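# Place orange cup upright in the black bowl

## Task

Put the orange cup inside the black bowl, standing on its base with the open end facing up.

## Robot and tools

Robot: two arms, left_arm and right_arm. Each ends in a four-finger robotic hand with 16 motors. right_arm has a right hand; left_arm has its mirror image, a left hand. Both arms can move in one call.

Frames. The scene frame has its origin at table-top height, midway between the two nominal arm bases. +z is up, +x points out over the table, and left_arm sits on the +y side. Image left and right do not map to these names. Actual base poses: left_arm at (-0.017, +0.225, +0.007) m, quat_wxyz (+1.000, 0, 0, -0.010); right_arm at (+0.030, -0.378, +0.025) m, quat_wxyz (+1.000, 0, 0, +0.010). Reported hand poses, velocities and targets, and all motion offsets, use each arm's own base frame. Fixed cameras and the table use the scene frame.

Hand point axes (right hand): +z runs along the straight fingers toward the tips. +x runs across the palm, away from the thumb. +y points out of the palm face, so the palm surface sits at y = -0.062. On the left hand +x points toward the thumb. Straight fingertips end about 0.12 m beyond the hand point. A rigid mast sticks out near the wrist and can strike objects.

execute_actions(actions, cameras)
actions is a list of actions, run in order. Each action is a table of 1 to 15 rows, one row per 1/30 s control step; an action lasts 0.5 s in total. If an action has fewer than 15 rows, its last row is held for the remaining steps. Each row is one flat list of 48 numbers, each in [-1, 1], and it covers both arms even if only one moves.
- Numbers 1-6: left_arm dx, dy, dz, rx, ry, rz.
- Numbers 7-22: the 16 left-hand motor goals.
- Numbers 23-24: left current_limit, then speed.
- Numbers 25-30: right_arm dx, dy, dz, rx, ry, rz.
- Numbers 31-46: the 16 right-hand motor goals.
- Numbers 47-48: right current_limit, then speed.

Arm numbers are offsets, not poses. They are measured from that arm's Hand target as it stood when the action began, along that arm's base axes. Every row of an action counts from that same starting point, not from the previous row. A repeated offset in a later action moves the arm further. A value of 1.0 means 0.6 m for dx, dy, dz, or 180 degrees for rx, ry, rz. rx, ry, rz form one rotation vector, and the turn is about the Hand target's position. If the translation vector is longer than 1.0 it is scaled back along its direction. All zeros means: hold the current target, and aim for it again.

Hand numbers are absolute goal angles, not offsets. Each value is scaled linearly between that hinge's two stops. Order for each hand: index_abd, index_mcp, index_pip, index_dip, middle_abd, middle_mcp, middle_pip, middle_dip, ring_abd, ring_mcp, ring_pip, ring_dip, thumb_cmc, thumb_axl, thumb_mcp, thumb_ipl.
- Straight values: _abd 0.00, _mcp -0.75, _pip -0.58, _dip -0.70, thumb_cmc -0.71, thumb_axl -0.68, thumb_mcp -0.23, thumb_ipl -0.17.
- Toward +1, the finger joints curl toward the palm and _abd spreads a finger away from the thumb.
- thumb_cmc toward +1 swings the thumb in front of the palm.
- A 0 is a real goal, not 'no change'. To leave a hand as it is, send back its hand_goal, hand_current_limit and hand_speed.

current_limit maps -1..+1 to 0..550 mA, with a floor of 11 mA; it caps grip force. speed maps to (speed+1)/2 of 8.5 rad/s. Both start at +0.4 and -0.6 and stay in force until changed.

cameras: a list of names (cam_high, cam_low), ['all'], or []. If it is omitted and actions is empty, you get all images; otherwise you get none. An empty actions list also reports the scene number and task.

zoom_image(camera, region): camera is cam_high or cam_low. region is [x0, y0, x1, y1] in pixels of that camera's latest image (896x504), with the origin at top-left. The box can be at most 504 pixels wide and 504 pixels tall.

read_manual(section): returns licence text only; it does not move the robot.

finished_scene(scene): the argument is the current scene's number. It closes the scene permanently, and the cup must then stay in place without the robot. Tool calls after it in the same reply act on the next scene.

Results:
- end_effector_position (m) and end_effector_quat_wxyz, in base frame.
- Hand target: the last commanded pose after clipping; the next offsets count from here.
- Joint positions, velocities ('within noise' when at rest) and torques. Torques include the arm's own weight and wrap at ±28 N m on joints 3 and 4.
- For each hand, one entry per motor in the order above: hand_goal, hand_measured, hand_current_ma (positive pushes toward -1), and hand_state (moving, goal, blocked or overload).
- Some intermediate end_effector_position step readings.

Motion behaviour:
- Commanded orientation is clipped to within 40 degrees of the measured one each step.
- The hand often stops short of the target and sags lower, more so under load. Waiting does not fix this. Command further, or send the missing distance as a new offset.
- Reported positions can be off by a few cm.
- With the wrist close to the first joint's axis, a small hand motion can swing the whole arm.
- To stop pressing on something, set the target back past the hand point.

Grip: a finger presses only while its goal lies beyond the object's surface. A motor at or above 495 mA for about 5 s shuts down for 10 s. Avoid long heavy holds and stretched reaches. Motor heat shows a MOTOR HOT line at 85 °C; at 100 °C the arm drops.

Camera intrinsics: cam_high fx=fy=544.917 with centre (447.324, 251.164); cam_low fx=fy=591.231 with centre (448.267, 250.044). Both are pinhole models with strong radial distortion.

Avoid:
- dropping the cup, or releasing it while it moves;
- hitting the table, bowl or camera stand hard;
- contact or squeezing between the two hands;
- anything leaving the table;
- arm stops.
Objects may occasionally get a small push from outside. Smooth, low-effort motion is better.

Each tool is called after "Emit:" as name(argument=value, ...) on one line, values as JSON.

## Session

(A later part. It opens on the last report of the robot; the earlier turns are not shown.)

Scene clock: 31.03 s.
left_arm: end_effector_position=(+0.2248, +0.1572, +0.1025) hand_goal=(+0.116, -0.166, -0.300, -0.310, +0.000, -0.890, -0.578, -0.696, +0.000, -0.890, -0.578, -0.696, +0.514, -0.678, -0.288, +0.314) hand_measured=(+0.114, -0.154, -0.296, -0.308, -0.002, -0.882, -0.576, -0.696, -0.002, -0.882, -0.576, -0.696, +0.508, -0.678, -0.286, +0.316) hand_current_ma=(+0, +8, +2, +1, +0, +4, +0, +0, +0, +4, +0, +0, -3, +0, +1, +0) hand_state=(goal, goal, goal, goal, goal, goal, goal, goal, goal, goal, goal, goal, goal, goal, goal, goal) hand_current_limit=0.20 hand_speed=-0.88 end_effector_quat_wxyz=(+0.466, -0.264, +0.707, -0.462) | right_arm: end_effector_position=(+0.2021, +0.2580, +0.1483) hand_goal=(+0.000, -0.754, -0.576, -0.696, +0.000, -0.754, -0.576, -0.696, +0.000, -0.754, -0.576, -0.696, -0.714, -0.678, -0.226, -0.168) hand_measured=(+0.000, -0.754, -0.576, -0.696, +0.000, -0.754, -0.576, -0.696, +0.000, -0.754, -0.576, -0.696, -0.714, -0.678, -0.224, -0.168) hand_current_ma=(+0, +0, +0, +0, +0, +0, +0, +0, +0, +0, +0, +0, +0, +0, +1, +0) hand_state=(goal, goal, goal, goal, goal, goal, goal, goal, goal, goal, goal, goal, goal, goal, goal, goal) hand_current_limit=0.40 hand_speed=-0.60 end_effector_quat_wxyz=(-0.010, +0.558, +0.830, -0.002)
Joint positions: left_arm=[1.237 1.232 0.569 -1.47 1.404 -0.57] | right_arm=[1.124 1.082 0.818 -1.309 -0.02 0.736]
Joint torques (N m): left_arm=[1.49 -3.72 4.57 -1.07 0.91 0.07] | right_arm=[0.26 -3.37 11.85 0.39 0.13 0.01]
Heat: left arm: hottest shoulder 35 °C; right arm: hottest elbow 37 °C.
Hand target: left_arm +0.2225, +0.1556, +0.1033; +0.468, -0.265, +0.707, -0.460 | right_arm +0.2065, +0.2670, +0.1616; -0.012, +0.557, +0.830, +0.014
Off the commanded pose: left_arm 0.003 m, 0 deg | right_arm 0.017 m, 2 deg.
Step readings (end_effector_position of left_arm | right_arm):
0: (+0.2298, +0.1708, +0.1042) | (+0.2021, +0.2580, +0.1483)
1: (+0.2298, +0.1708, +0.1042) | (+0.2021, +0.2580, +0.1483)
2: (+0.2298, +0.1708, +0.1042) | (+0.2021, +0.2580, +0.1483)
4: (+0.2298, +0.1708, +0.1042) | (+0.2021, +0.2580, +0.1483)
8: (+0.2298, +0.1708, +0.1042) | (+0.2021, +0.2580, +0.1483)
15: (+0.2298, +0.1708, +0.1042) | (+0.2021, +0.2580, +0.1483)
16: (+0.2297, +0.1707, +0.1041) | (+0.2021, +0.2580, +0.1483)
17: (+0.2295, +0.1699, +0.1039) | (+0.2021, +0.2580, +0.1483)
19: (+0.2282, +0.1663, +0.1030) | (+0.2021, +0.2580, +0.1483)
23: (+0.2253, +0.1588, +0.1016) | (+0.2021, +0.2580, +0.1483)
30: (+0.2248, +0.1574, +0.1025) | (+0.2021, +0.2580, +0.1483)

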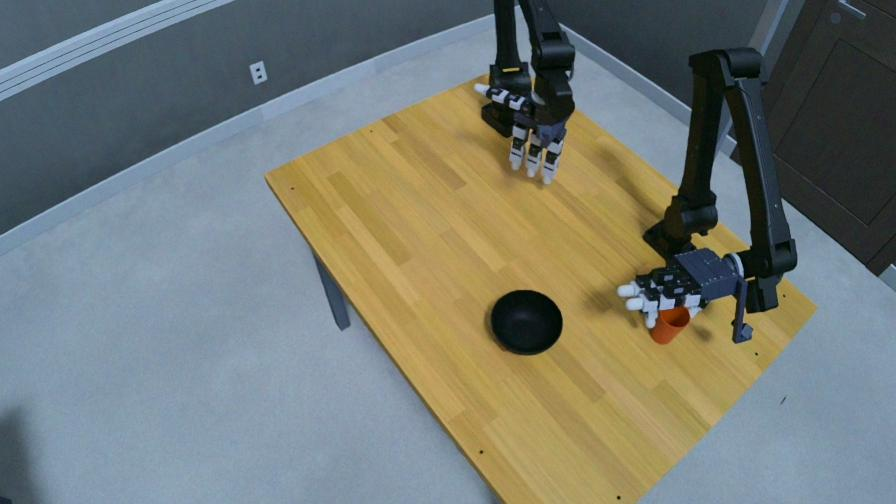

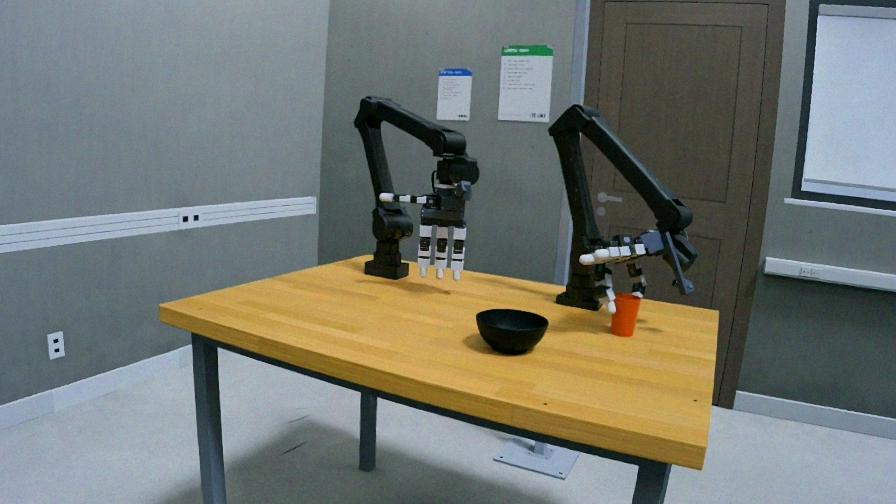

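Emit:
execute_actions(actions=[[[0.004,0.008,0,0,0,0,0.117,-0.14,-0.29,-0.305,0,-0.89,-0.577,-0.696,0,-0.89,-0.577,-0.696,0.514,-0.677,-0.265,0.322,0.0,-0.9,0,0,0,0,0,0,0,-0.754,-0.576,-0.696,0,-0.754,-0.576,-0.696,0,-0.754,-0.576,-0.696,-0.714,-0.678,-0.226,-0.168,0.4,-0.6]],[[0,0,0,0,0,0,0.117,-0.05,-0.23,-0.255,0,-0.89,-0.577,-0.696,0,-0.89,-0.577,-0.696,0.514,-0.677,-0.19,0.355,0.0,-0.9,0,0,0,0,0,0,0,-0.754,-0.576,-0.696,0,-0.754,-0.576,-0.696,0,-0.754,-0.576,-0.696,-0.714,-0.678,-0.226,-0.168,0.4,-0.6]]], cameras=["all"])

Emit:
zoom_image(camera="cam_low", region=[580, 230, 700, 350])

Emit:
zoom_image(camera="cam_high", region=[610, 250, 730, 370])

Scene clock: 32.77 s.
left_arm: end_effector_position=(+0.2248, +0.1572, +0.1025) hand_goal=(+0.116, -0.050, -0.230, -0.256, +0.000, -0.890, -0.578, -0.696, +0.000, -0.890, -0.578, -0.696, +0.514, -0.678, -0.190, +0.354) hand_measured=(+0.114, -0.108, -0.264, -0.276, -0.002, -0.882, -0.576, -0.696, -0.002, -0.882, -0.576, -0.696, +0.508, -0.678, -0.244, +0.342) hand_current_ma=(+0, -105, -40, -18, +0, +4, +0, +0, +0, +4, +0, +0, -3, +0, -131, -11) hand_state=(goal, blocked, blocked, blocked, goal, goal, goal, goal, goal, goal, goal, goal, goal, goal, blocked, goal) hand_current_limit=0.00 hand_speed=-0.90 end_effector_quat_wxyz=(+0.466, -0.265, +0.707, -0.462) | right_arm: end_effector_position=(+0.2021, +0.2580, +0.1483) hand_goal=(+0.000, -0.754, -0.576, -0.696, +0.000, -0.754, -0.576, -0.696, +0.000, -0.754, -0.576, -0.696, -0.714, -0.678, -0.226, -0.168) hand_measured=(+0.000, -0.754, -0.576, -0.696, +0.000, -0.754, -0.576, -0.696, +0.000, -0.754, -0.576, -0.696, -0.714, -0.678, -0.224, -0.168) hand_current_ma=(+0, +0, +0, +0, +0, +0, +0, +0, +0, +0, +0, +0, +0, +0, +1, +0) hand_state=(goal, goal, goal, goal, goal, goal, goal, goal, goal, goal, goal, goal, goal, goal, goal, goal) hand_current_limit=0.40 hand_speed=-0.60 end_effector_quat_wxyz=(-0.010, +0.558, +0.830, -0.002)
Joint positions: left_arm=[1.237 1.232 0.569 -1.471 1.404 -0.57] | right_arm=[1.124 1.082 0.818 -1.309 -0.02 0.736]
Joint torques (N m): left_arm=[1.2 -2.78 5.41 -0.55 0.99 -0.02] | right_arm=[0.26 -3.31 11.84 0.4 0.13 0.01]
Heat: left arm: hottest shoulder 35 °C; right arm: hottest elbow 38 °C.
Hand target: left_arm +0.2249, +0.1603, +0.1033; +0.468, -0.265, +0.707, -0.460 | right_arm +0.2065, +0.2670, +0.1616; -0.012, +0.557, +0.830, +0.014
Off the commanded pose: left_arm 0.003 m, 0 deg | right_arm 0.017 m, 2 deg.
Step readings (end_effector_position of left_arm | right_arm):
0: (+0.2248, +0.1572, +0.1025) | (+0.2021, +0.2580, +0.1483)
1: (+0.2248, +0.1572, +0.1025) | (+0.2021, +0.2580, +0.1483)
2: (+0.2248, +0.1572, +0.1025) | (+0.2021, +0.2580, +0.1483)
4: (+0.2248, +0.1572, +0.1025) | (+0.2021, +0.2580, +0.1483)
8: (+0.2248, +0.1572, +0.1025) | (+0.2021, +0.2580, +0.1483)
15: (+0.2248, +0.1572, +0.1025) | (+0.2021, +0.2580, +0.1483)
16: (+0.2248, +0.1572, +0.1025) | (+0.2021, +0.2580, +0.1483)
17: (+0.2248, +0.1572, +0.1025) | (+0.2021, +0.2580, +0.1483)
19: (+0.2248, +0.1572, +0.1025) | (+0.2021, +0.2580, +0.1483)
23: (+0.2248, +0.1572, +0.1025) | (+0.2021, +0.2580, +0.1483)
30: (+0.2248, +0.1572, +0.1025) | (+0.2021, +0.2580, +0.1483)

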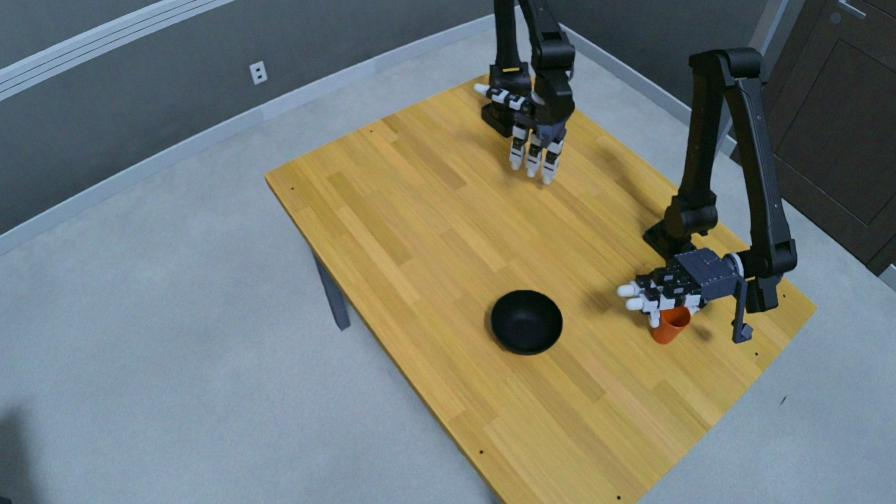

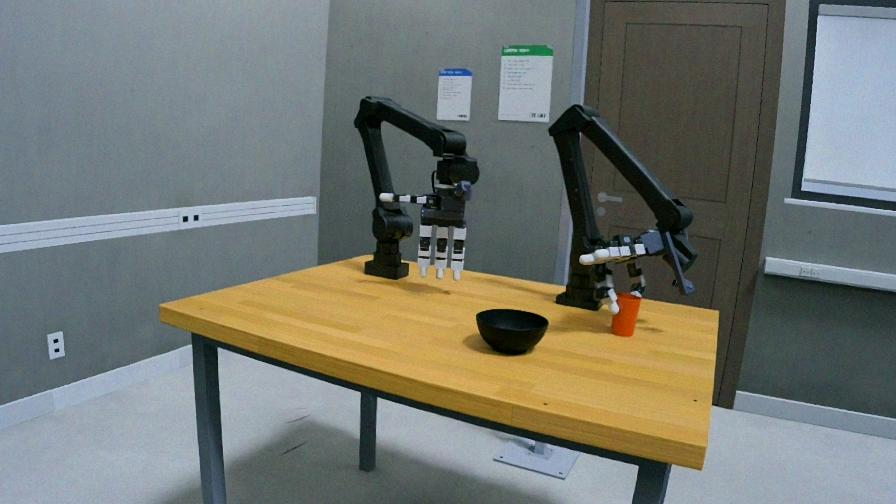

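Scaled by 4.200 from the camera's 896x504 image, which has a finer 1280x720 frame.

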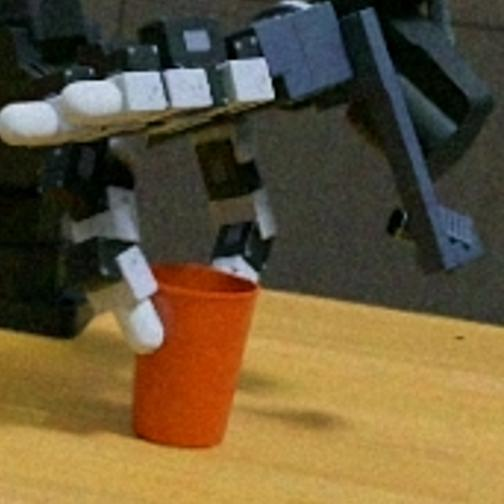

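Scaled by 4.200 from the camera's 896x504 image, which has a finer 1280x720 frame.

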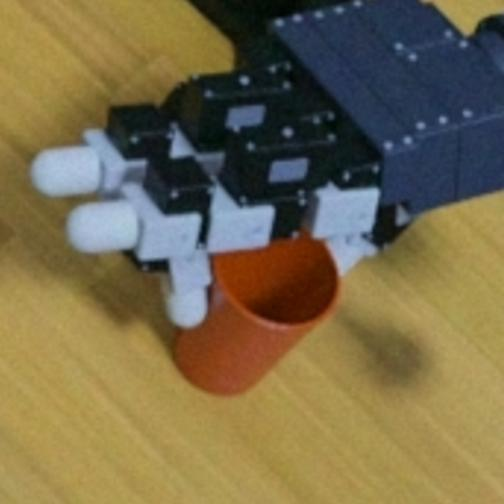

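Emit:
execute_actions(actions=[[[0,0,0.07,0,0,0,0.117,-0.045,-0.225,-0.25,0,-0.89,-0.577,-0.696,0,-0.89,-0.577,-0.696,0.514,-0.677,-0.18,0.358,0.0,-0.9,0,0,0,0,0,0,0,-0.754,-0.576,-0.696,0,-0.754,-0.576,-0.696,0,-0.754,-0.576,-0.696,-0.714,-0.678,-0.226,-0.168,0.4,-0.6]],[[0,0,0.1,0,0,0,0.117,-0.045,-0.225,-0.25,0,-0.89,-0.577,-0.696,0,-0.89,-0.577,-0.696,0.514,-0.677,-0.18,0.358,0.0,-0.9,0,0,0,0,0,0,0,-0.754,-0.576,-0.696,0,-0.754,-0.576,-0.696,0,-0.754,-0.576,-0.696,-0.714,-0.678,-0.226,-0.168,0.4,-0.6]]], cameras=["all"])

Emit:
zoom_image(camera="cam_low", region=[560, 180, 720, 340])

Emit:
zoom_image(camera="cam_high", region=[610, 220, 770, 380])

Scene clock: 35.20 s.
left_arm: end_effector_position=(+0.2208, +0.1492, +0.1864) hand_goal=(+0.116, -0.046, -0.226, -0.250, +0.000, -0.890, -0.578, -0.696, +0.000, -0.890, -0.578, -0.696, +0.514, -0.678, -0.180, +0.358) hand_measured=(+0.114, -0.108, -0.264, -0.276, -0.002, -0.882, -0.576, -0.696, -0.002, -0.882, -0.576, -0.696, +0.506, -0.678, -0.244, +0.342) hand_current_ma=(+0, -117, -48, -27, +0, +5, +0, +0, +0, +5, +0, +0, -4, +0, -166, -18) hand_state=(goal, blocked, blocked, blocked, goal, goal, goal, goal, goal, goal, goal, goal, goal, goal, blocked, goal) hand_current_limit=0.00 hand_speed=-0.90 end_effector_quat_wxyz=(+0.460, -0.282, +0.703, -0.463) | right_arm: end_effector_position=(+0.2021, +0.2580, +0.1483) hand_goal=(+0.000, -0.754, -0.576, -0.696, +0.000, -0.754, -0.576, -0.696, +0.000, -0.754, -0.576, -0.696, -0.714, -0.678, -0.226, -0.168) hand_measured=(+0.000, -0.754, -0.576, -0.696, +0.000, -0.754, -0.576, -0.696, +0.000, -0.754, -0.576, -0.696, -0.714, -0.678, -0.224, -0.168) hand_current_ma=(+0, +0, +0, +0, +0, +0, +0, +0, +0, +0, +0, +0, +0, +0, +1, +0) hand_state=(goal, goal, goal, goal, goal, goal, goal, goal, goal, goal, goal, goal, goal, goal, goal, goal) hand_current_limit=0.40 hand_speed=-0.60 end_effector_quat_wxyz=(-0.010, +0.558, +0.830, -0.002)
Joint positions: left_arm=[1.237 1.027 0.693 -1.69 1.406 -0.711] | right_arm=[1.124 1.082 0.818 -1.309 -0.02 0.736]
Joint torques (N m): left_arm=[0.56 -2.2 9.87 -0.83 1 -0.15] | right_arm=[0.32 -3.31 11.86 0.4 0.14 0.01]
Heat: left arm: hottest shoulder 35 °C; right arm: hottest elbow 38 °C.
Hand target: left_arm +0.2248, +0.1604, +0.2053; +0.468, -0.265, +0.707, -0.460 | right_arm +0.2065, +0.2670, +0.1616; -0.012, +0.557, +0.830, +0.014
Off the commanded pose: left_arm 0.022 m, 2 deg | right_arm 0.017 m, 2 deg.
joint sent to its limit (left arm) — joint 4 (wrist pitch), lower limit. The joint targets still meet the commanded pose.
Step readings (end_effector_position of left_arm | right_arm):
0: (+0.2248, +0.1572, +0.1025) | (+0.2021, +0.2580, +0.1483)
1: (+0.2248, +0.1572, +0.1025) | (+0.2021, +0.2580, +0.1483)
2: (+0.2245, +0.1564, +0.1030) | (+0.2021, +0.2580, +0.1483)
4: (+0.2230, +0.1523, +0.1068) | (+0.2021, +0.2580, +0.1483)
8: (+0.2208, +0.1460, +0.1195) | (+0.2021, +0.2580, +0.1483)
15: (+0.2205, +0.1454, +0.1286) | (+0.2021, +0.2580, +0.1483)
16: (+0.2204, +0.1450, +0.1290) | (+0.2021, +0.2580, +0.1483)
17: (+0.2201, +0.1442, +0.1308) | (+0.2021, +0.2580, +0.1483)
19: (+0.2198, +0.1435, +0.1407) | (+0.2021, +0.2580, +0.1483)
23: (+0.2224, +0.1504, +0.1712) | (+0.2021, +0.2580, +0.1483)
30: (+0.2218, +0.1511, +0.1868) | (+0.2021, +0.2580, +0.1483)

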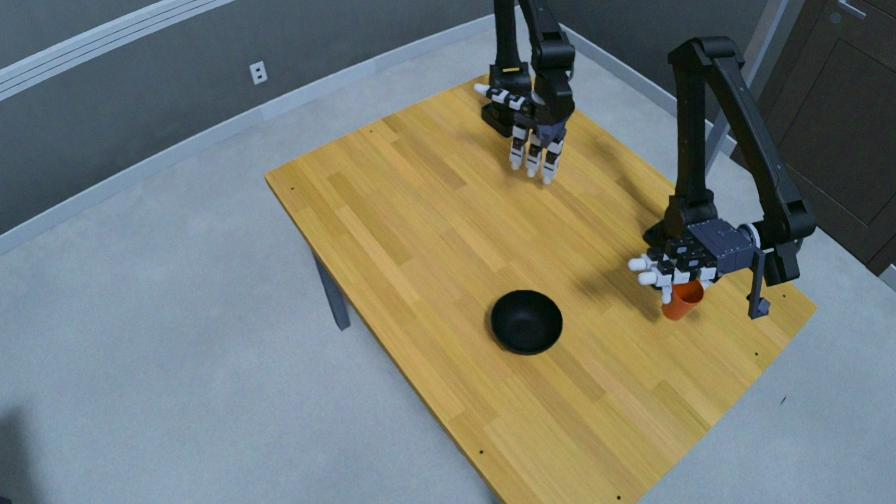

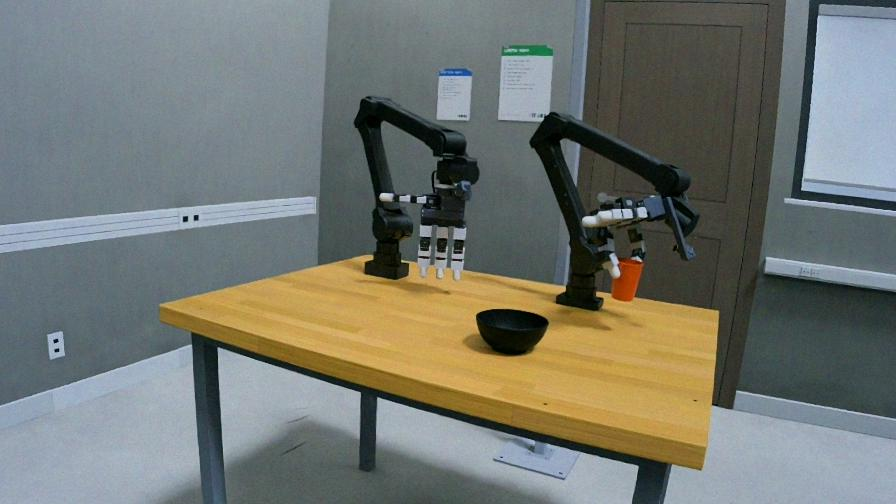

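Scaled by 3.150 from the camera's 896x504 image, which has a finer 1280x720 frame.

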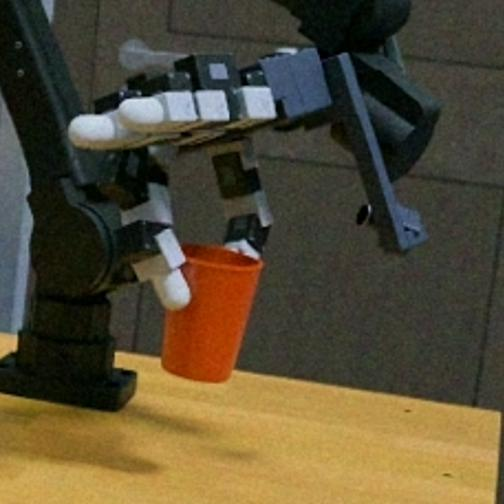

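Scaled by 3.150 from the camera's 896x504 image, which has a finer 1280x720 frame.

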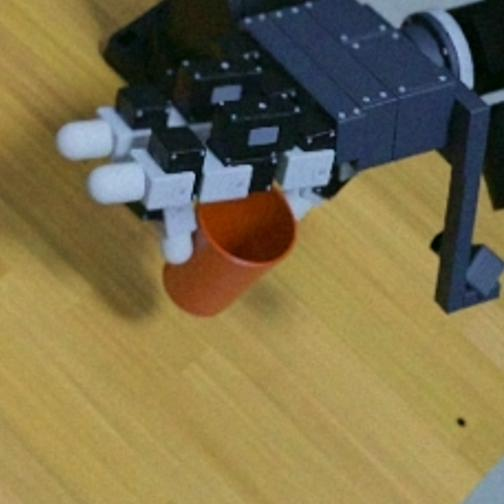

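Emit:
execute_actions(actions=[[[0.1,-0.078,0.015,0,0,-0.072,0.117,-0.045,-0.225,-0.25,0,-0.89,-0.577,-0.696,0,-0.89,-0.577,-0.696,0.514,-0.677,-0.18,0.358,0.0,-0.9,0,0,0,0,0,0,0,-0.754,-0.576,-0.696,0,-0.754,-0.576,-0.696,0,-0.754,-0.576,-0.696,-0.714,-0.678,-0.226,-0.168,0.4,-0.6]],[[0.104,-0.08,0.012,0,0,-0.072,0.117,-0.045,-0.225,-0.25,0,-0.89,-0.577,-0.696,0,-0.89,-0.577,-0.696,0.514,-0.677,-0.18,0.358,0.0,-0.9,0,0,0,0,0,0,0,-0.754,-0.576,-0.696,0,-0.754,-0.576,-0.696,0,-0.754,-0.576,-0.696,-0.714,-0.678,-0.226,-0.168,0.4,-0.6]]], cameras=["cam_high","cam_low"])

Scene clock: 37.20 s.
left_arm: end_effector_position=(+0.3316, +0.0588, +0.2008) hand_goal=(+0.116, -0.046, -0.226, -0.250, +0.000, -0.890, -0.578, -0.696, +0.000, -0.890, -0.578, -0.696, +0.514, -0.678, -0.180, +0.358) hand_measured=(+0.114, -0.108, -0.264, -0.276, -0.002, -0.882, -0.576, -0.696, -0.002, -0.882, -0.576, -0.696, +0.506, -0.678, -0.242, +0.342) hand_current_ma=(+0, -115, -48, -27, +0, +5, +0, +0, +0, +5, +0, +0, -4, +0, -164, -18) hand_state=(goal, blocked, blocked, blocked, goal, goal, goal, goal, goal, goal, goal, goal, goal, goal, blocked, goal) hand_current_limit=0.00 hand_speed=-0.90 end_effector_quat_wxyz=(+0.330, -0.105, +0.738, -0.580) | right_arm: end_effector_position=(+0.2021, +0.2580, +0.1483) hand_goal=(+0.000, -0.754, -0.576, -0.696, +0.000, -0.754, -0.576, -0.696, +0.000, -0.754, -0.576, -0.696, -0.714, -0.678, -0.226, -0.168) hand_measured=(+0.000, -0.754, -0.576, -0.696, +0.000, -0.754, -0.576, -0.696, +0.000, -0.754, -0.576, -0.696, -0.714, -0.678, -0.224, -0.168) hand_current_ma=(+0, +0, +0, +0, +0, +0, +0, +0, +0, +0, +0, +0, +0, +0, +1, +0) hand_state=(goal, goal, goal, goal, goal, goal, goal, goal, goal, goal, goal, goal, goal, goal, goal, goal) hand_current_limit=0.40 hand_speed=-0.60 end_effector_quat_wxyz=(-0.010, +0.558, +0.830, -0.002)
Joint positions: left_arm=[0.683 1.189 0.847 -1.438 1.458 -0.984] | right_arm=[1.124 1.082 0.818 -1.309 -0.02 0.736]
Joint torques (N m): left_arm=[-0.15 -4.42 10.5 0.31 1.11 -0.15] | right_arm=[0.26 -3.43 11.82 0.43 0.14 0.01]
Heat: left arm: hottest shoulder 35 °C; right arm: hottest elbow 38 °C.
Hand target: left_arm +0.3473, +0.0657, +0.2216; +0.353, -0.099, +0.748, -0.553 | right_arm +0.2065, +0.2670, +0.1616; -0.012, +0.557, +0.830, +0.014
Off the commanded pose: left_arm 0.027 m, 4 deg | right_arm 0.017 m, 2 deg.
Step readings (end_effector_position of left_arm | right_arm):
0: (+0.2208, +0.1491, +0.1864) | (+0.2021, +0.2580, +0.1483)
1: (+0.2210, +0.1488, +0.1864) | (+0.2021, +0.2580, +0.1483)
2: (+0.2227, +0.1466, +0.1867) | (+0.2021, +0.2580, +0.1483)
4: (+0.2335, +0.1342, +0.1896) | (+0.2021, +0.2580, +0.1483)
8: (+0.2575, +0.1051, +0.1968) | (+0.2021, +0.2580, +0.1483)
15: (+0.2707, +0.1029, +0.1960) | (+0.2021, +0.2580, +0.1483)
16: (+0.2716, +0.1029, +0.1960) | (+0.2021, +0.2580, +0.1483)
17: (+0.2738, +0.1010, +0.1964) | (+0.2021, +0.2580, +0.1483)
19: (+0.2858, +0.0889, +0.1997) | (+0.2021, +0.2580, +0.1483)
23: (+0.3140, +0.0611, +0.2059) | (+0.2021, +0.2580, +0.1483)
30: (+0.3304, +0.0588, +0.2025) | (+0.2021, +0.2580, +0.1483)

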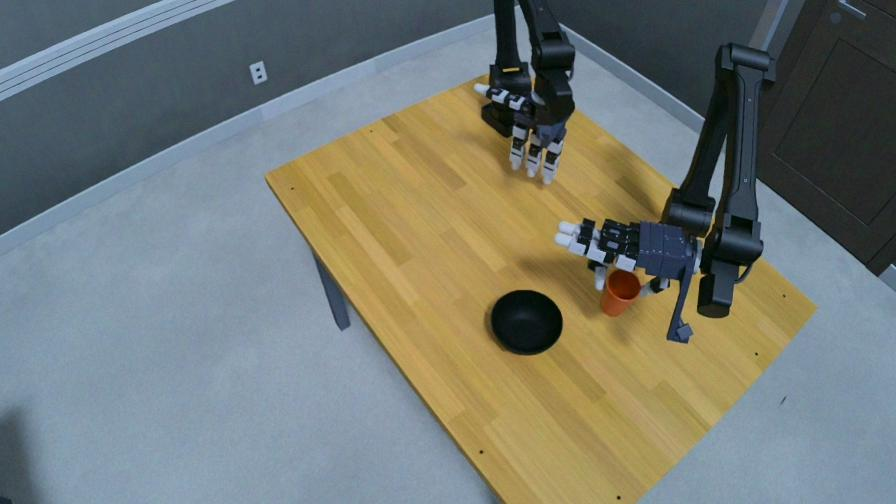

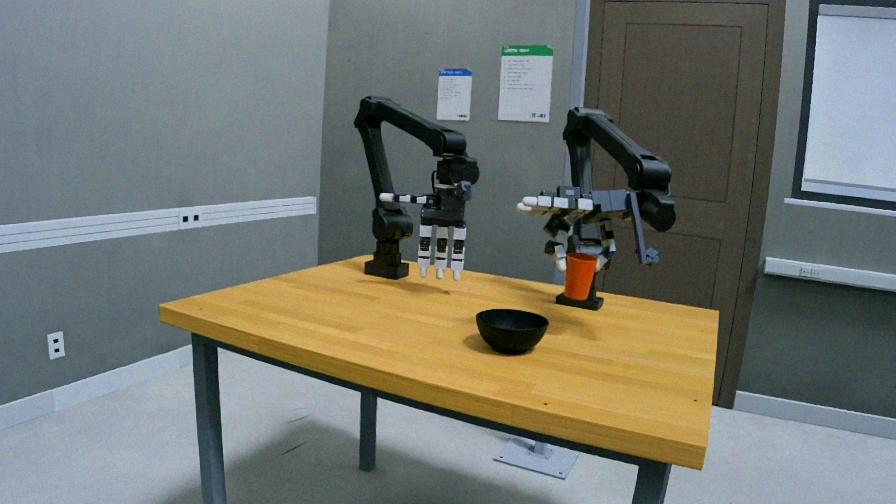

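Emit:
execute_actions(actions=[[[0.113,-0.078,0.008,0,0,-0.072,0.117,-0.045,-0.225,-0.25,0,-0.89,-0.577,-0.696,0,-0.89,-0.577,-0.696,0.514,-0.677,-0.18,0.358,0.0,-0.9,0,0,0,0,0,0,0,-0.754,-0.576,-0.696,0,-0.754,-0.576,-0.696,0,-0.754,-0.576,-0.696,-0.714,-0.678,-0.226,-0.168,0.4,-0.6]],[[0.108,-0.074,0.002,0,0,-0.072,0.117,-0.045,-0.225,-0.25,0,-0.89,-0.577,-0.696,0,-0.89,-0.577,-0.696,0.514,-0.677,-0.18,0.358,0.0,-0.9,0,0,0,0,0,0,0,-0.754,-0.576,-0.696,0,-0.754,-0.576,-0.696,0,-0.754,-0.576,-0.696,-0.714,-0.678,-0.226,-0.168,0.4,-0.6]]], cameras=["cam_high","cam_low"])

Emit:
zoom_image(camera="cam_low", region=[430, 200, 620, 390])

Emit:
zoom_image(camera="cam_high", region=[450, 210, 630, 390])

Scene clock: 39.13 s.
left_arm: end_effector_position=(+0.4614, -0.0317, +0.2084) hand_goal=(+0.116, -0.046, -0.226, -0.250, +0.000, -0.890, -0.578, -0.696, +0.000, -0.890, -0.578, -0.696, +0.514, -0.678, -0.180, +0.358) hand_measured=(+0.114, -0.108, -0.264, -0.276, -0.002, -0.882, -0.576, -0.696, -0.002, -0.882, -0.576, -0.696, +0.504, -0.678, -0.242, +0.342) hand_current_ma=(+0, -115, -48, -27, +0, +5, +0, +0, +0, +5, +0, +0, -5, +0, -164, -18) hand_state=(goal, blocked, blocked, blocked, goal, goal, goal, goal, goal, goal, goal, goal, goal, goal, blocked, goal) hand_current_limit=0.00 hand_speed=-0.90 end_effector_quat_wxyz=(+0.206, +0.045, +0.755, -0.620) | right_arm: end_effector_position=(+0.2021, +0.2580, +0.1483) hand_goal=(+0.000, -0.754, -0.576, -0.696, +0.000, -0.754, -0.576, -0.696, +0.000, -0.754, -0.576, -0.696, -0.714, -0.678, -0.226, -0.168) hand_measured=(+0.000, -0.754, -0.576, -0.696, +0.000, -0.754, -0.576, -0.696, +0.000, -0.754, -0.576, -0.696, -0.714, -0.678, -0.224, -0.168) hand_current_ma=(+0, +0, +0, +0, +0, +0, +0, +0, +0, +0, +0, +0, +0, +0, +1, +0) hand_state=(goal, goal, goal, goal, goal, goal, goal, goal, goal, goal, goal, goal, goal, goal, goal, goal) hand_current_limit=0.40 hand_speed=-0.60 end_effector_quat_wxyz=(-0.010, +0.558, +0.830, -0.002)
Joint positions: left_arm=[0.284 1.533 1.218 -1.412 1.423 -1.032] | right_arm=[1.124 1.082 0.818 -1.309 -0.02 0.736]
Joint torques (N m): left_arm=[0.97 -8.12 10.71 -0.32 1.13 0.03] | right_arm=[0.44 -3.31 11.85 0.4 0.13 0.01]
Heat: left arm: hottest shoulder 35 °C; right arm: hottest elbow 38 °C.
Hand target: left_arm +0.4798, -0.0255, +0.2275; +0.220, +0.071, +0.752, -0.618 | right_arm +0.2065, +0.2670, +0.1616; -0.012, +0.557, +0.830, +0.014
Off the commanded pose: left_arm 0.027 m, 3 deg | right_arm 0.017 m, 2 deg.
Step readings (end_effector_position of left_arm | right_arm):
0: (+0.3316, +0.0588, +0.2008) | (+0.2021, +0.2580, +0.1483)
1: (+0.3319, +0.0585, +0.2009) | (+0.2021, +0.2580, +0.1483)
2: (+0.3336, +0.0569, +0.2011) | (+0.2021, +0.2580, +0.1483)
4: (+0.3459, +0.0462, +0.2044) | (+0.2021, +0.2580, +0.1483)
8: (+0.3788, +0.0182, +0.2109) | (+0.2021, +0.2580, +0.1483)
15: (+0.3961, +0.0131, +0.2054) | (+0.2021, +0.2580, +0.1483)
16: (+0.3970, +0.0134, +0.2053) | (+0.2021, +0.2580, +0.1483)
17: (+0.3989, +0.0119, +0.2057) | (+0.2021, +0.2580, +0.1483)
19: (+0.4121, +0.0056, +0.2086) | (+0.2021, +0.2580, +0.1483)
23: (+0.4464, -0.0194, +0.2128) | (+0.2021, +0.2580, +0.1483)
30: (+0.4588, -0.0323, +0.2041) | (+0.2021, +0.2580, +0.1483)

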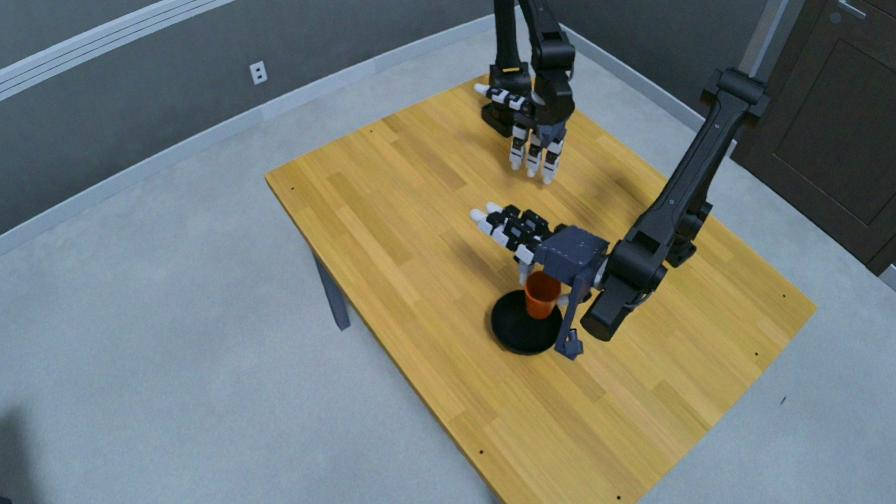

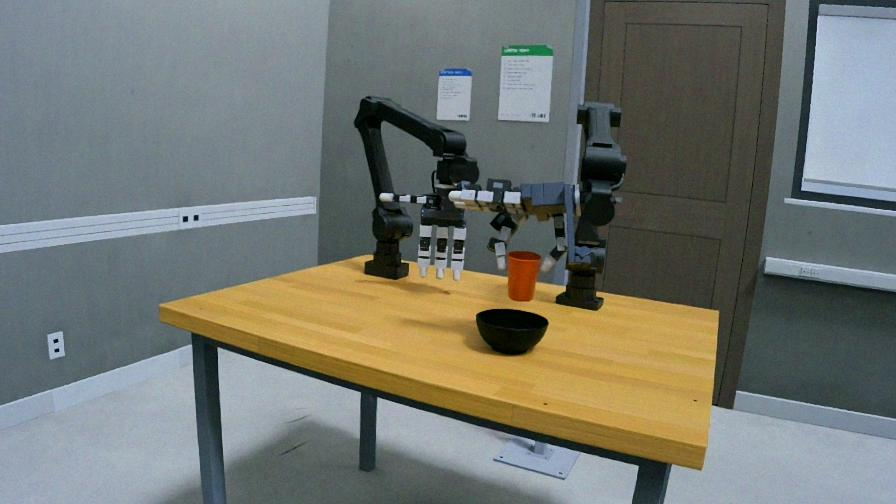

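Scaled by 2.653 from the camera's 896x504 image, which has a finer 1280x720 frame.

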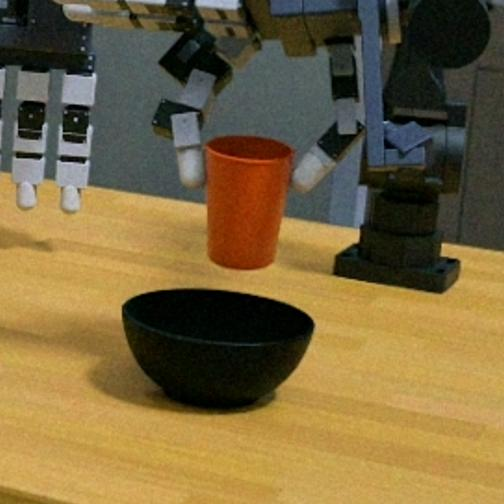

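Scaled by 2.800 from the camera's 896x504 image, which has a finer 1280x720 frame.

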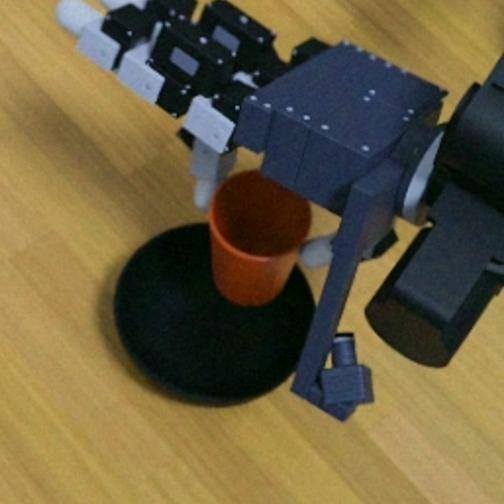

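Emit:
execute_actions(actions=[[[-0.015,-0.023,-0.055,0,0,0,0.117,-0.045,-0.225,-0.25,0,-0.89,-0.577,-0.696,0,-0.89,-0.577,-0.696,0.514,-0.677,-0.18,0.358,0.0,-0.9,0,0,0,0,0,0,0,-0.754,-0.576,-0.696,0,-0.754,-0.576,-0.696,0,-0.754,-0.576,-0.696,-0.714,-0.678,-0.226,-0.168,0.4,-0.6]],[[-0.002,-0.002,-0.06,0,0,0,0.117,-0.045,-0.225,-0.25,0,-0.89,-0.577,-0.696,0,-0.89,-0.577,-0.696,0.514,-0.677,-0.18,0.358,0.0,-0.9,0,0,0,0,0,0,0,-0.754,-0.576,-0.696,0,-0.754,-0.576,-0.696,0,-0.754,-0.576,-0.696,-0.714,-0.678,-0.226,-0.168,0.4,-0.6]]], cameras=["cam_high","cam_low"])

Emit:
zoom_image(camera="cam_low", region=[430, 200, 620, 390])

Emit:
zoom_image(camera="cam_high", region=[450, 210, 630, 390])

Scene clock: 41.50 s.
left_arm: end_effector_position=(+0.4713, -0.0340, +0.1572) hand_goal=(+0.116, -0.046, -0.226, -0.250, +0.000, -0.890, -0.578, -0.696, +0.000, -0.890, -0.578, -0.696, +0.514, -0.678, -0.180, +0.358) hand_measured=(+0.114, -0.108, -0.264, -0.276, -0.002, -0.882, -0.576, -0.696, -0.002, -0.882, -0.576, -0.696, +0.504, -0.678, -0.242, +0.342) hand_current_ma=(+0, -115, -48, -27, +0, +5, +0, +0, +0, +5, +0, +0, -5, +0, -164, -18) hand_state=(goal, blocked, blocked, blocked, goal, goal, goal, goal, goal, goal, goal, goal, goal, goal, blocked, goal) hand_current_limit=0.00 hand_speed=-0.90 end_effector_quat_wxyz=(+0.222, +0.068, +0.752, -0.616) | right_arm: end_effector_position=(+0.2021, +0.2580, +0.1483) hand_goal=(+0.000, -0.754, -0.576, -0.696, +0.000, -0.754, -0.576, -0.696, +0.000, -0.754, -0.576, -0.696, -0.714, -0.678, -0.226, -0.168) hand_measured=(+0.000, -0.754, -0.576, -0.696, +0.000, -0.754, -0.576, -0.696, +0.000, -0.754, -0.576, -0.696, -0.714, -0.678, -0.224, -0.168) hand_current_ma=(+0, +0, +0, +0, +0, +0, +0, +0, +0, +0, +0, +0, +0, +0, +1, +0) hand_state=(goal, goal, goal, goal, goal, goal, goal, goal, goal, goal, goal, goal, goal, goal, goal, goal) hand_current_limit=0.40 hand_speed=-0.60 end_effector_quat_wxyz=(-0.010, +0.558, +0.830, -0.002)
Joint positions: left_arm=[0.274 1.591 1.139 -1.24 1.428 -1.012] | right_arm=[1.124 1.082 0.818 -1.309 -0.02 0.736]
Joint torques (N m): left_arm=[-0.15 -9.41 5.82 0.54 1.22 -0.15] | right_arm=[0.26 -3.37 11.84 0.42 0.13 0.02]
Heat: left arm: hottest shoulder 35 °C; right arm: hottest elbow 38 °C.
Hand target: left_arm +0.4697, -0.0407, +0.1585; +0.220, +0.071, +0.752, -0.618 | right_arm +0.2065, +0.2670, +0.1616; -0.012, +0.557, +0.830, +0.014
Off the commanded pose: left_arm 0.007 m, 1 deg | right_arm 0.017 m, 2 deg.
Step readings (end_effector_position of left_arm | right_arm):
0: (+0.4615, -0.0317, +0.2084) | (+0.2021, +0.2580, +0.1483)
1: (+0.4615, -0.0317, +0.2084) | (+0.2021, +0.2580, +0.1483)
2: (+0.4618, -0.0316, +0.2083) | (+0.2021, +0.2580, +0.1483)
4: (+0.4646, -0.0310, +0.2076) | (+0.2021, +0.2580, +0.1483)
8: (+0.4701, -0.0310, +0.2041) | (+0.2021, +0.2580, +0.1483)
15: (+0.4700, -0.0335, +0.1977) | (+0.2021, +0.2580, +0.1483)
16: (+0.4702, -0.0335, +0.1975) | (+0.2021, +0.2580, +0.1483)
17: (+0.4705, -0.0336, +0.1964) | (+0.2021, +0.2580, +0.1483)
19: (+0.4703, -0.0339, +0.1908) | (+0.2021, +0.2580, +0.1483)
23: (+0.4670, -0.0350, +0.1706) | (+0.2021, +0.2580, +0.1483)
30: (+0.4694, -0.0346, +0.1573) | (+0.2021, +0.2580, +0.1483)

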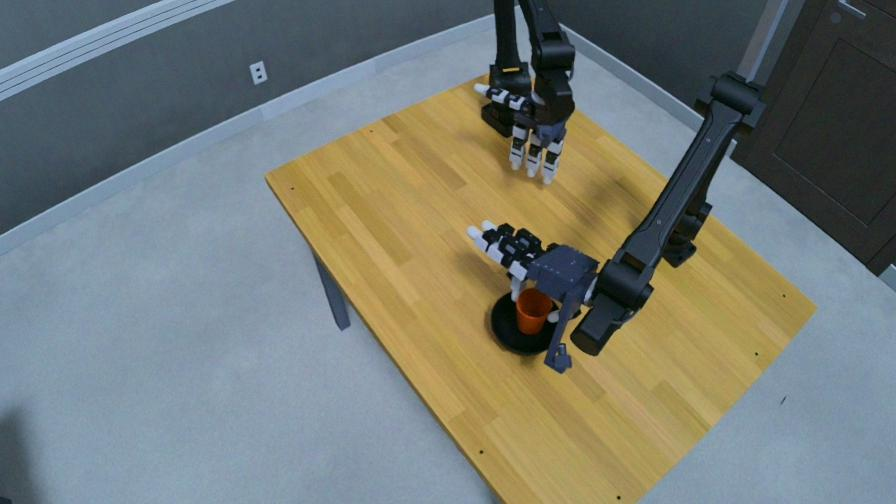

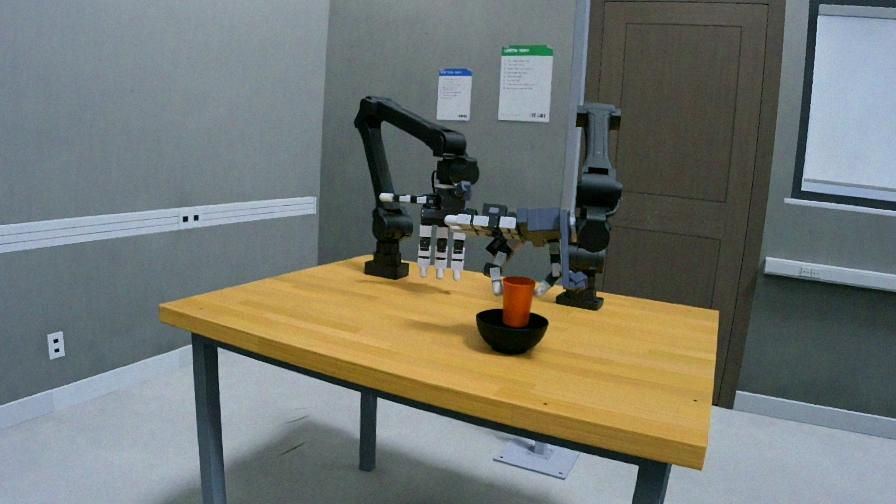

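Scaled by 2.653 from the camera's 896x504 image, which has a finer 1280x720 frame.

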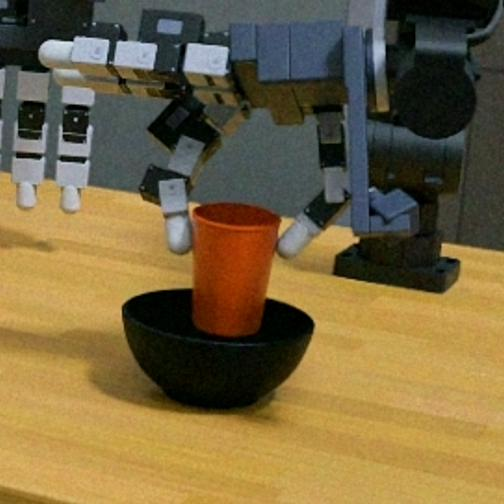

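Scaled by 2.800 from the camera's 896x504 image, which has a finer 1280x720 frame.

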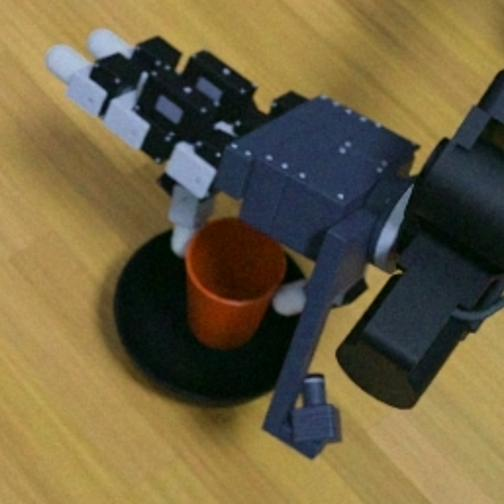

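Emit:
execute_actions(actions=[[[-0.006,-0.013,-0.04,0,0,0,0.117,-0.045,-0.225,-0.25,0,-0.89,-0.577,-0.696,0,-0.89,-0.577,-0.696,0.514,-0.677,-0.18,0.358,0.0,-0.9,0,0,0,0,0,0,0,-0.754,-0.576,-0.696,0,-0.754,-0.576,-0.696,0,-0.754,-0.576,-0.696,-0.714,-0.678,-0.226,-0.168,0.4,-0.6]]], cameras=["cam_high","cam_low"])

Emit:
zoom_image(camera="cam_low", region=[430, 200, 620, 390])

Emit:
zoom_image(camera="cam_high", region=[450, 210, 630, 390])

Scene clock: 42.87 s.
left_arm: end_effector_position=(+0.4680, -0.0426, +0.1345) hand_goal=(+0.116, -0.046, -0.226, -0.250, +0.000, -0.890, -0.578, -0.696, +0.000, -0.890, -0.578, -0.696, +0.514, -0.678, -0.180, +0.358) hand_measured=(+0.114, -0.108, -0.264, -0.276, -0.002, -0.882, -0.576, -0.696, -0.002, -0.882, -0.576, -0.696, +0.504, -0.678, -0.242, +0.342) hand_current_ma=(+0, -115, -48, -27, +0, +5, +0, +0, +0, +5, +0, +0, -5, +0, -164, -18) hand_state=(goal, blocked, blocked, blocked, goal, goal, goal, goal, goal, goal, goal, goal, goal, goal, blocked, goal) hand_current_limit=0.00 hand_speed=-0.90 end_effector_quat_wxyz=(+0.222, +0.070, +0.752, -0.617) | right_arm: end_effector_position=(+0.2021, +0.2580, +0.1483) hand_goal=(+0.000, -0.754, -0.576, -0.696, +0.000, -0.754, -0.576, -0.696, +0.000, -0.754, -0.576, -0.696, -0.714, -0.678, -0.226, -0.168) hand_measured=(+0.000, -0.754, -0.576, -0.696, +0.000, -0.754, -0.576, -0.696, +0.000, -0.754, -0.576, -0.696, -0.714, -0.678, -0.224, -0.168) hand_current_ma=(+0, +0, +0, +0, +0, +0, +0, +0, +0, +0, +0, +0, +0, +0, +1, +0) hand_state=(goal, goal, goal, goal, goal, goal, goal, goal, goal, goal, goal, goal, goal, goal, goal, goal) hand_current_limit=0.40 hand_speed=-0.60 end_effector_quat_wxyz=(-0.010, +0.558, +0.830, -0.002)
Joint positions: left_arm=[0.257 1.593 1.075 -1.09 1.43 -1.096] | right_arm=[1.124 1.082 0.818 -1.309 -0.02 0.736]
Joint torques (N m): left_arm=[-0.15 -9.11 5.68 0.65 1.21 -0.14] | right_arm=[0.26 -3.43 11.84 0.4 0.13 0.01]
Heat: left arm: hottest shoulder 35 °C; right arm: hottest elbow 39 °C.
Hand target: left_arm +0.4661, -0.0484, +0.1345; +0.220, +0.071, +0.752, -0.618 | right_arm +0.2065, +0.2670, +0.1616; -0.012, +0.557, +0.830, +0.014
Off the commanded pose: left_arm 0.006 m, 0 deg | right_arm 0.017 m, 2 deg.
Step readings (end_effector_position of left_arm | right_arm):
0: (+0.4713, -0.0340, +0.1572) | (+0.2021, +0.2580, +0.1483)
1: (+0.4713, -0.0340, +0.1571) | (+0.2021, +0.2580, +0.1483)
2: (+0.4715, -0.0342, +0.1562) | (+0.2021, +0.2580, +0.1483)
4: (+0.4713, -0.0355, +0.1524) | (+0.2021, +0.2580, +0.1483)
8: (+0.4670, -0.0404, +0.1418) | (+0.2021, +0.2580, +0.1483)
15: (+0.4683, -0.0426, +0.1363) | (+0.2021, +0.2580, +0.1483)

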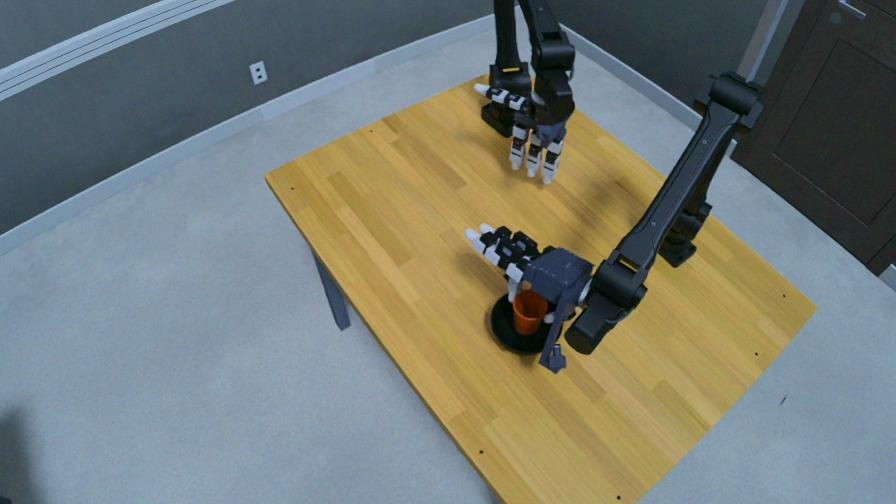

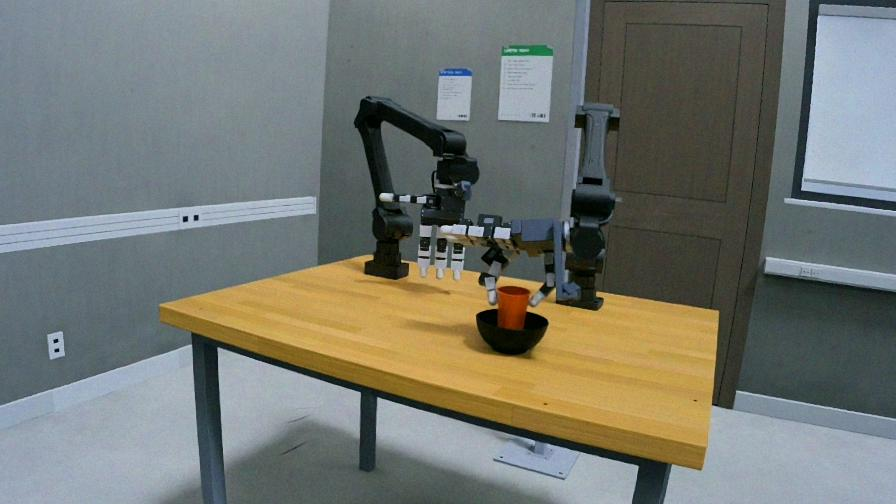

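Scaled by 2.653 from the camera's 896x504 image, which has a finer 1280x720 frame.

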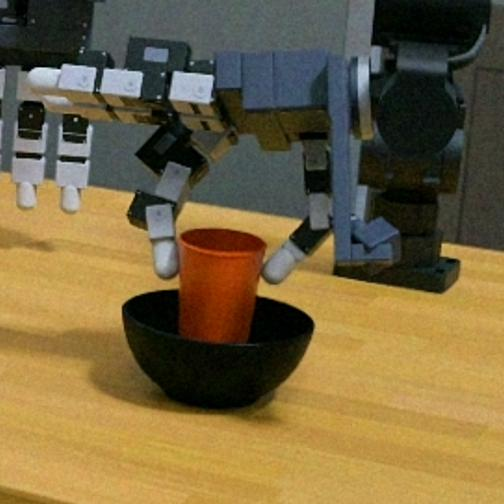

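Scaled by 2.800 from the camera's 896x504 image, which has a finer 1280x720 frame.

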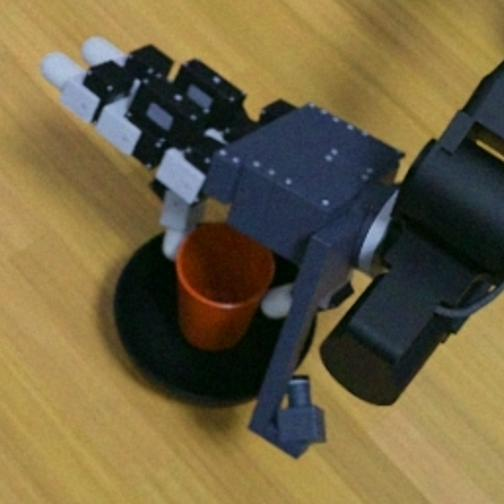

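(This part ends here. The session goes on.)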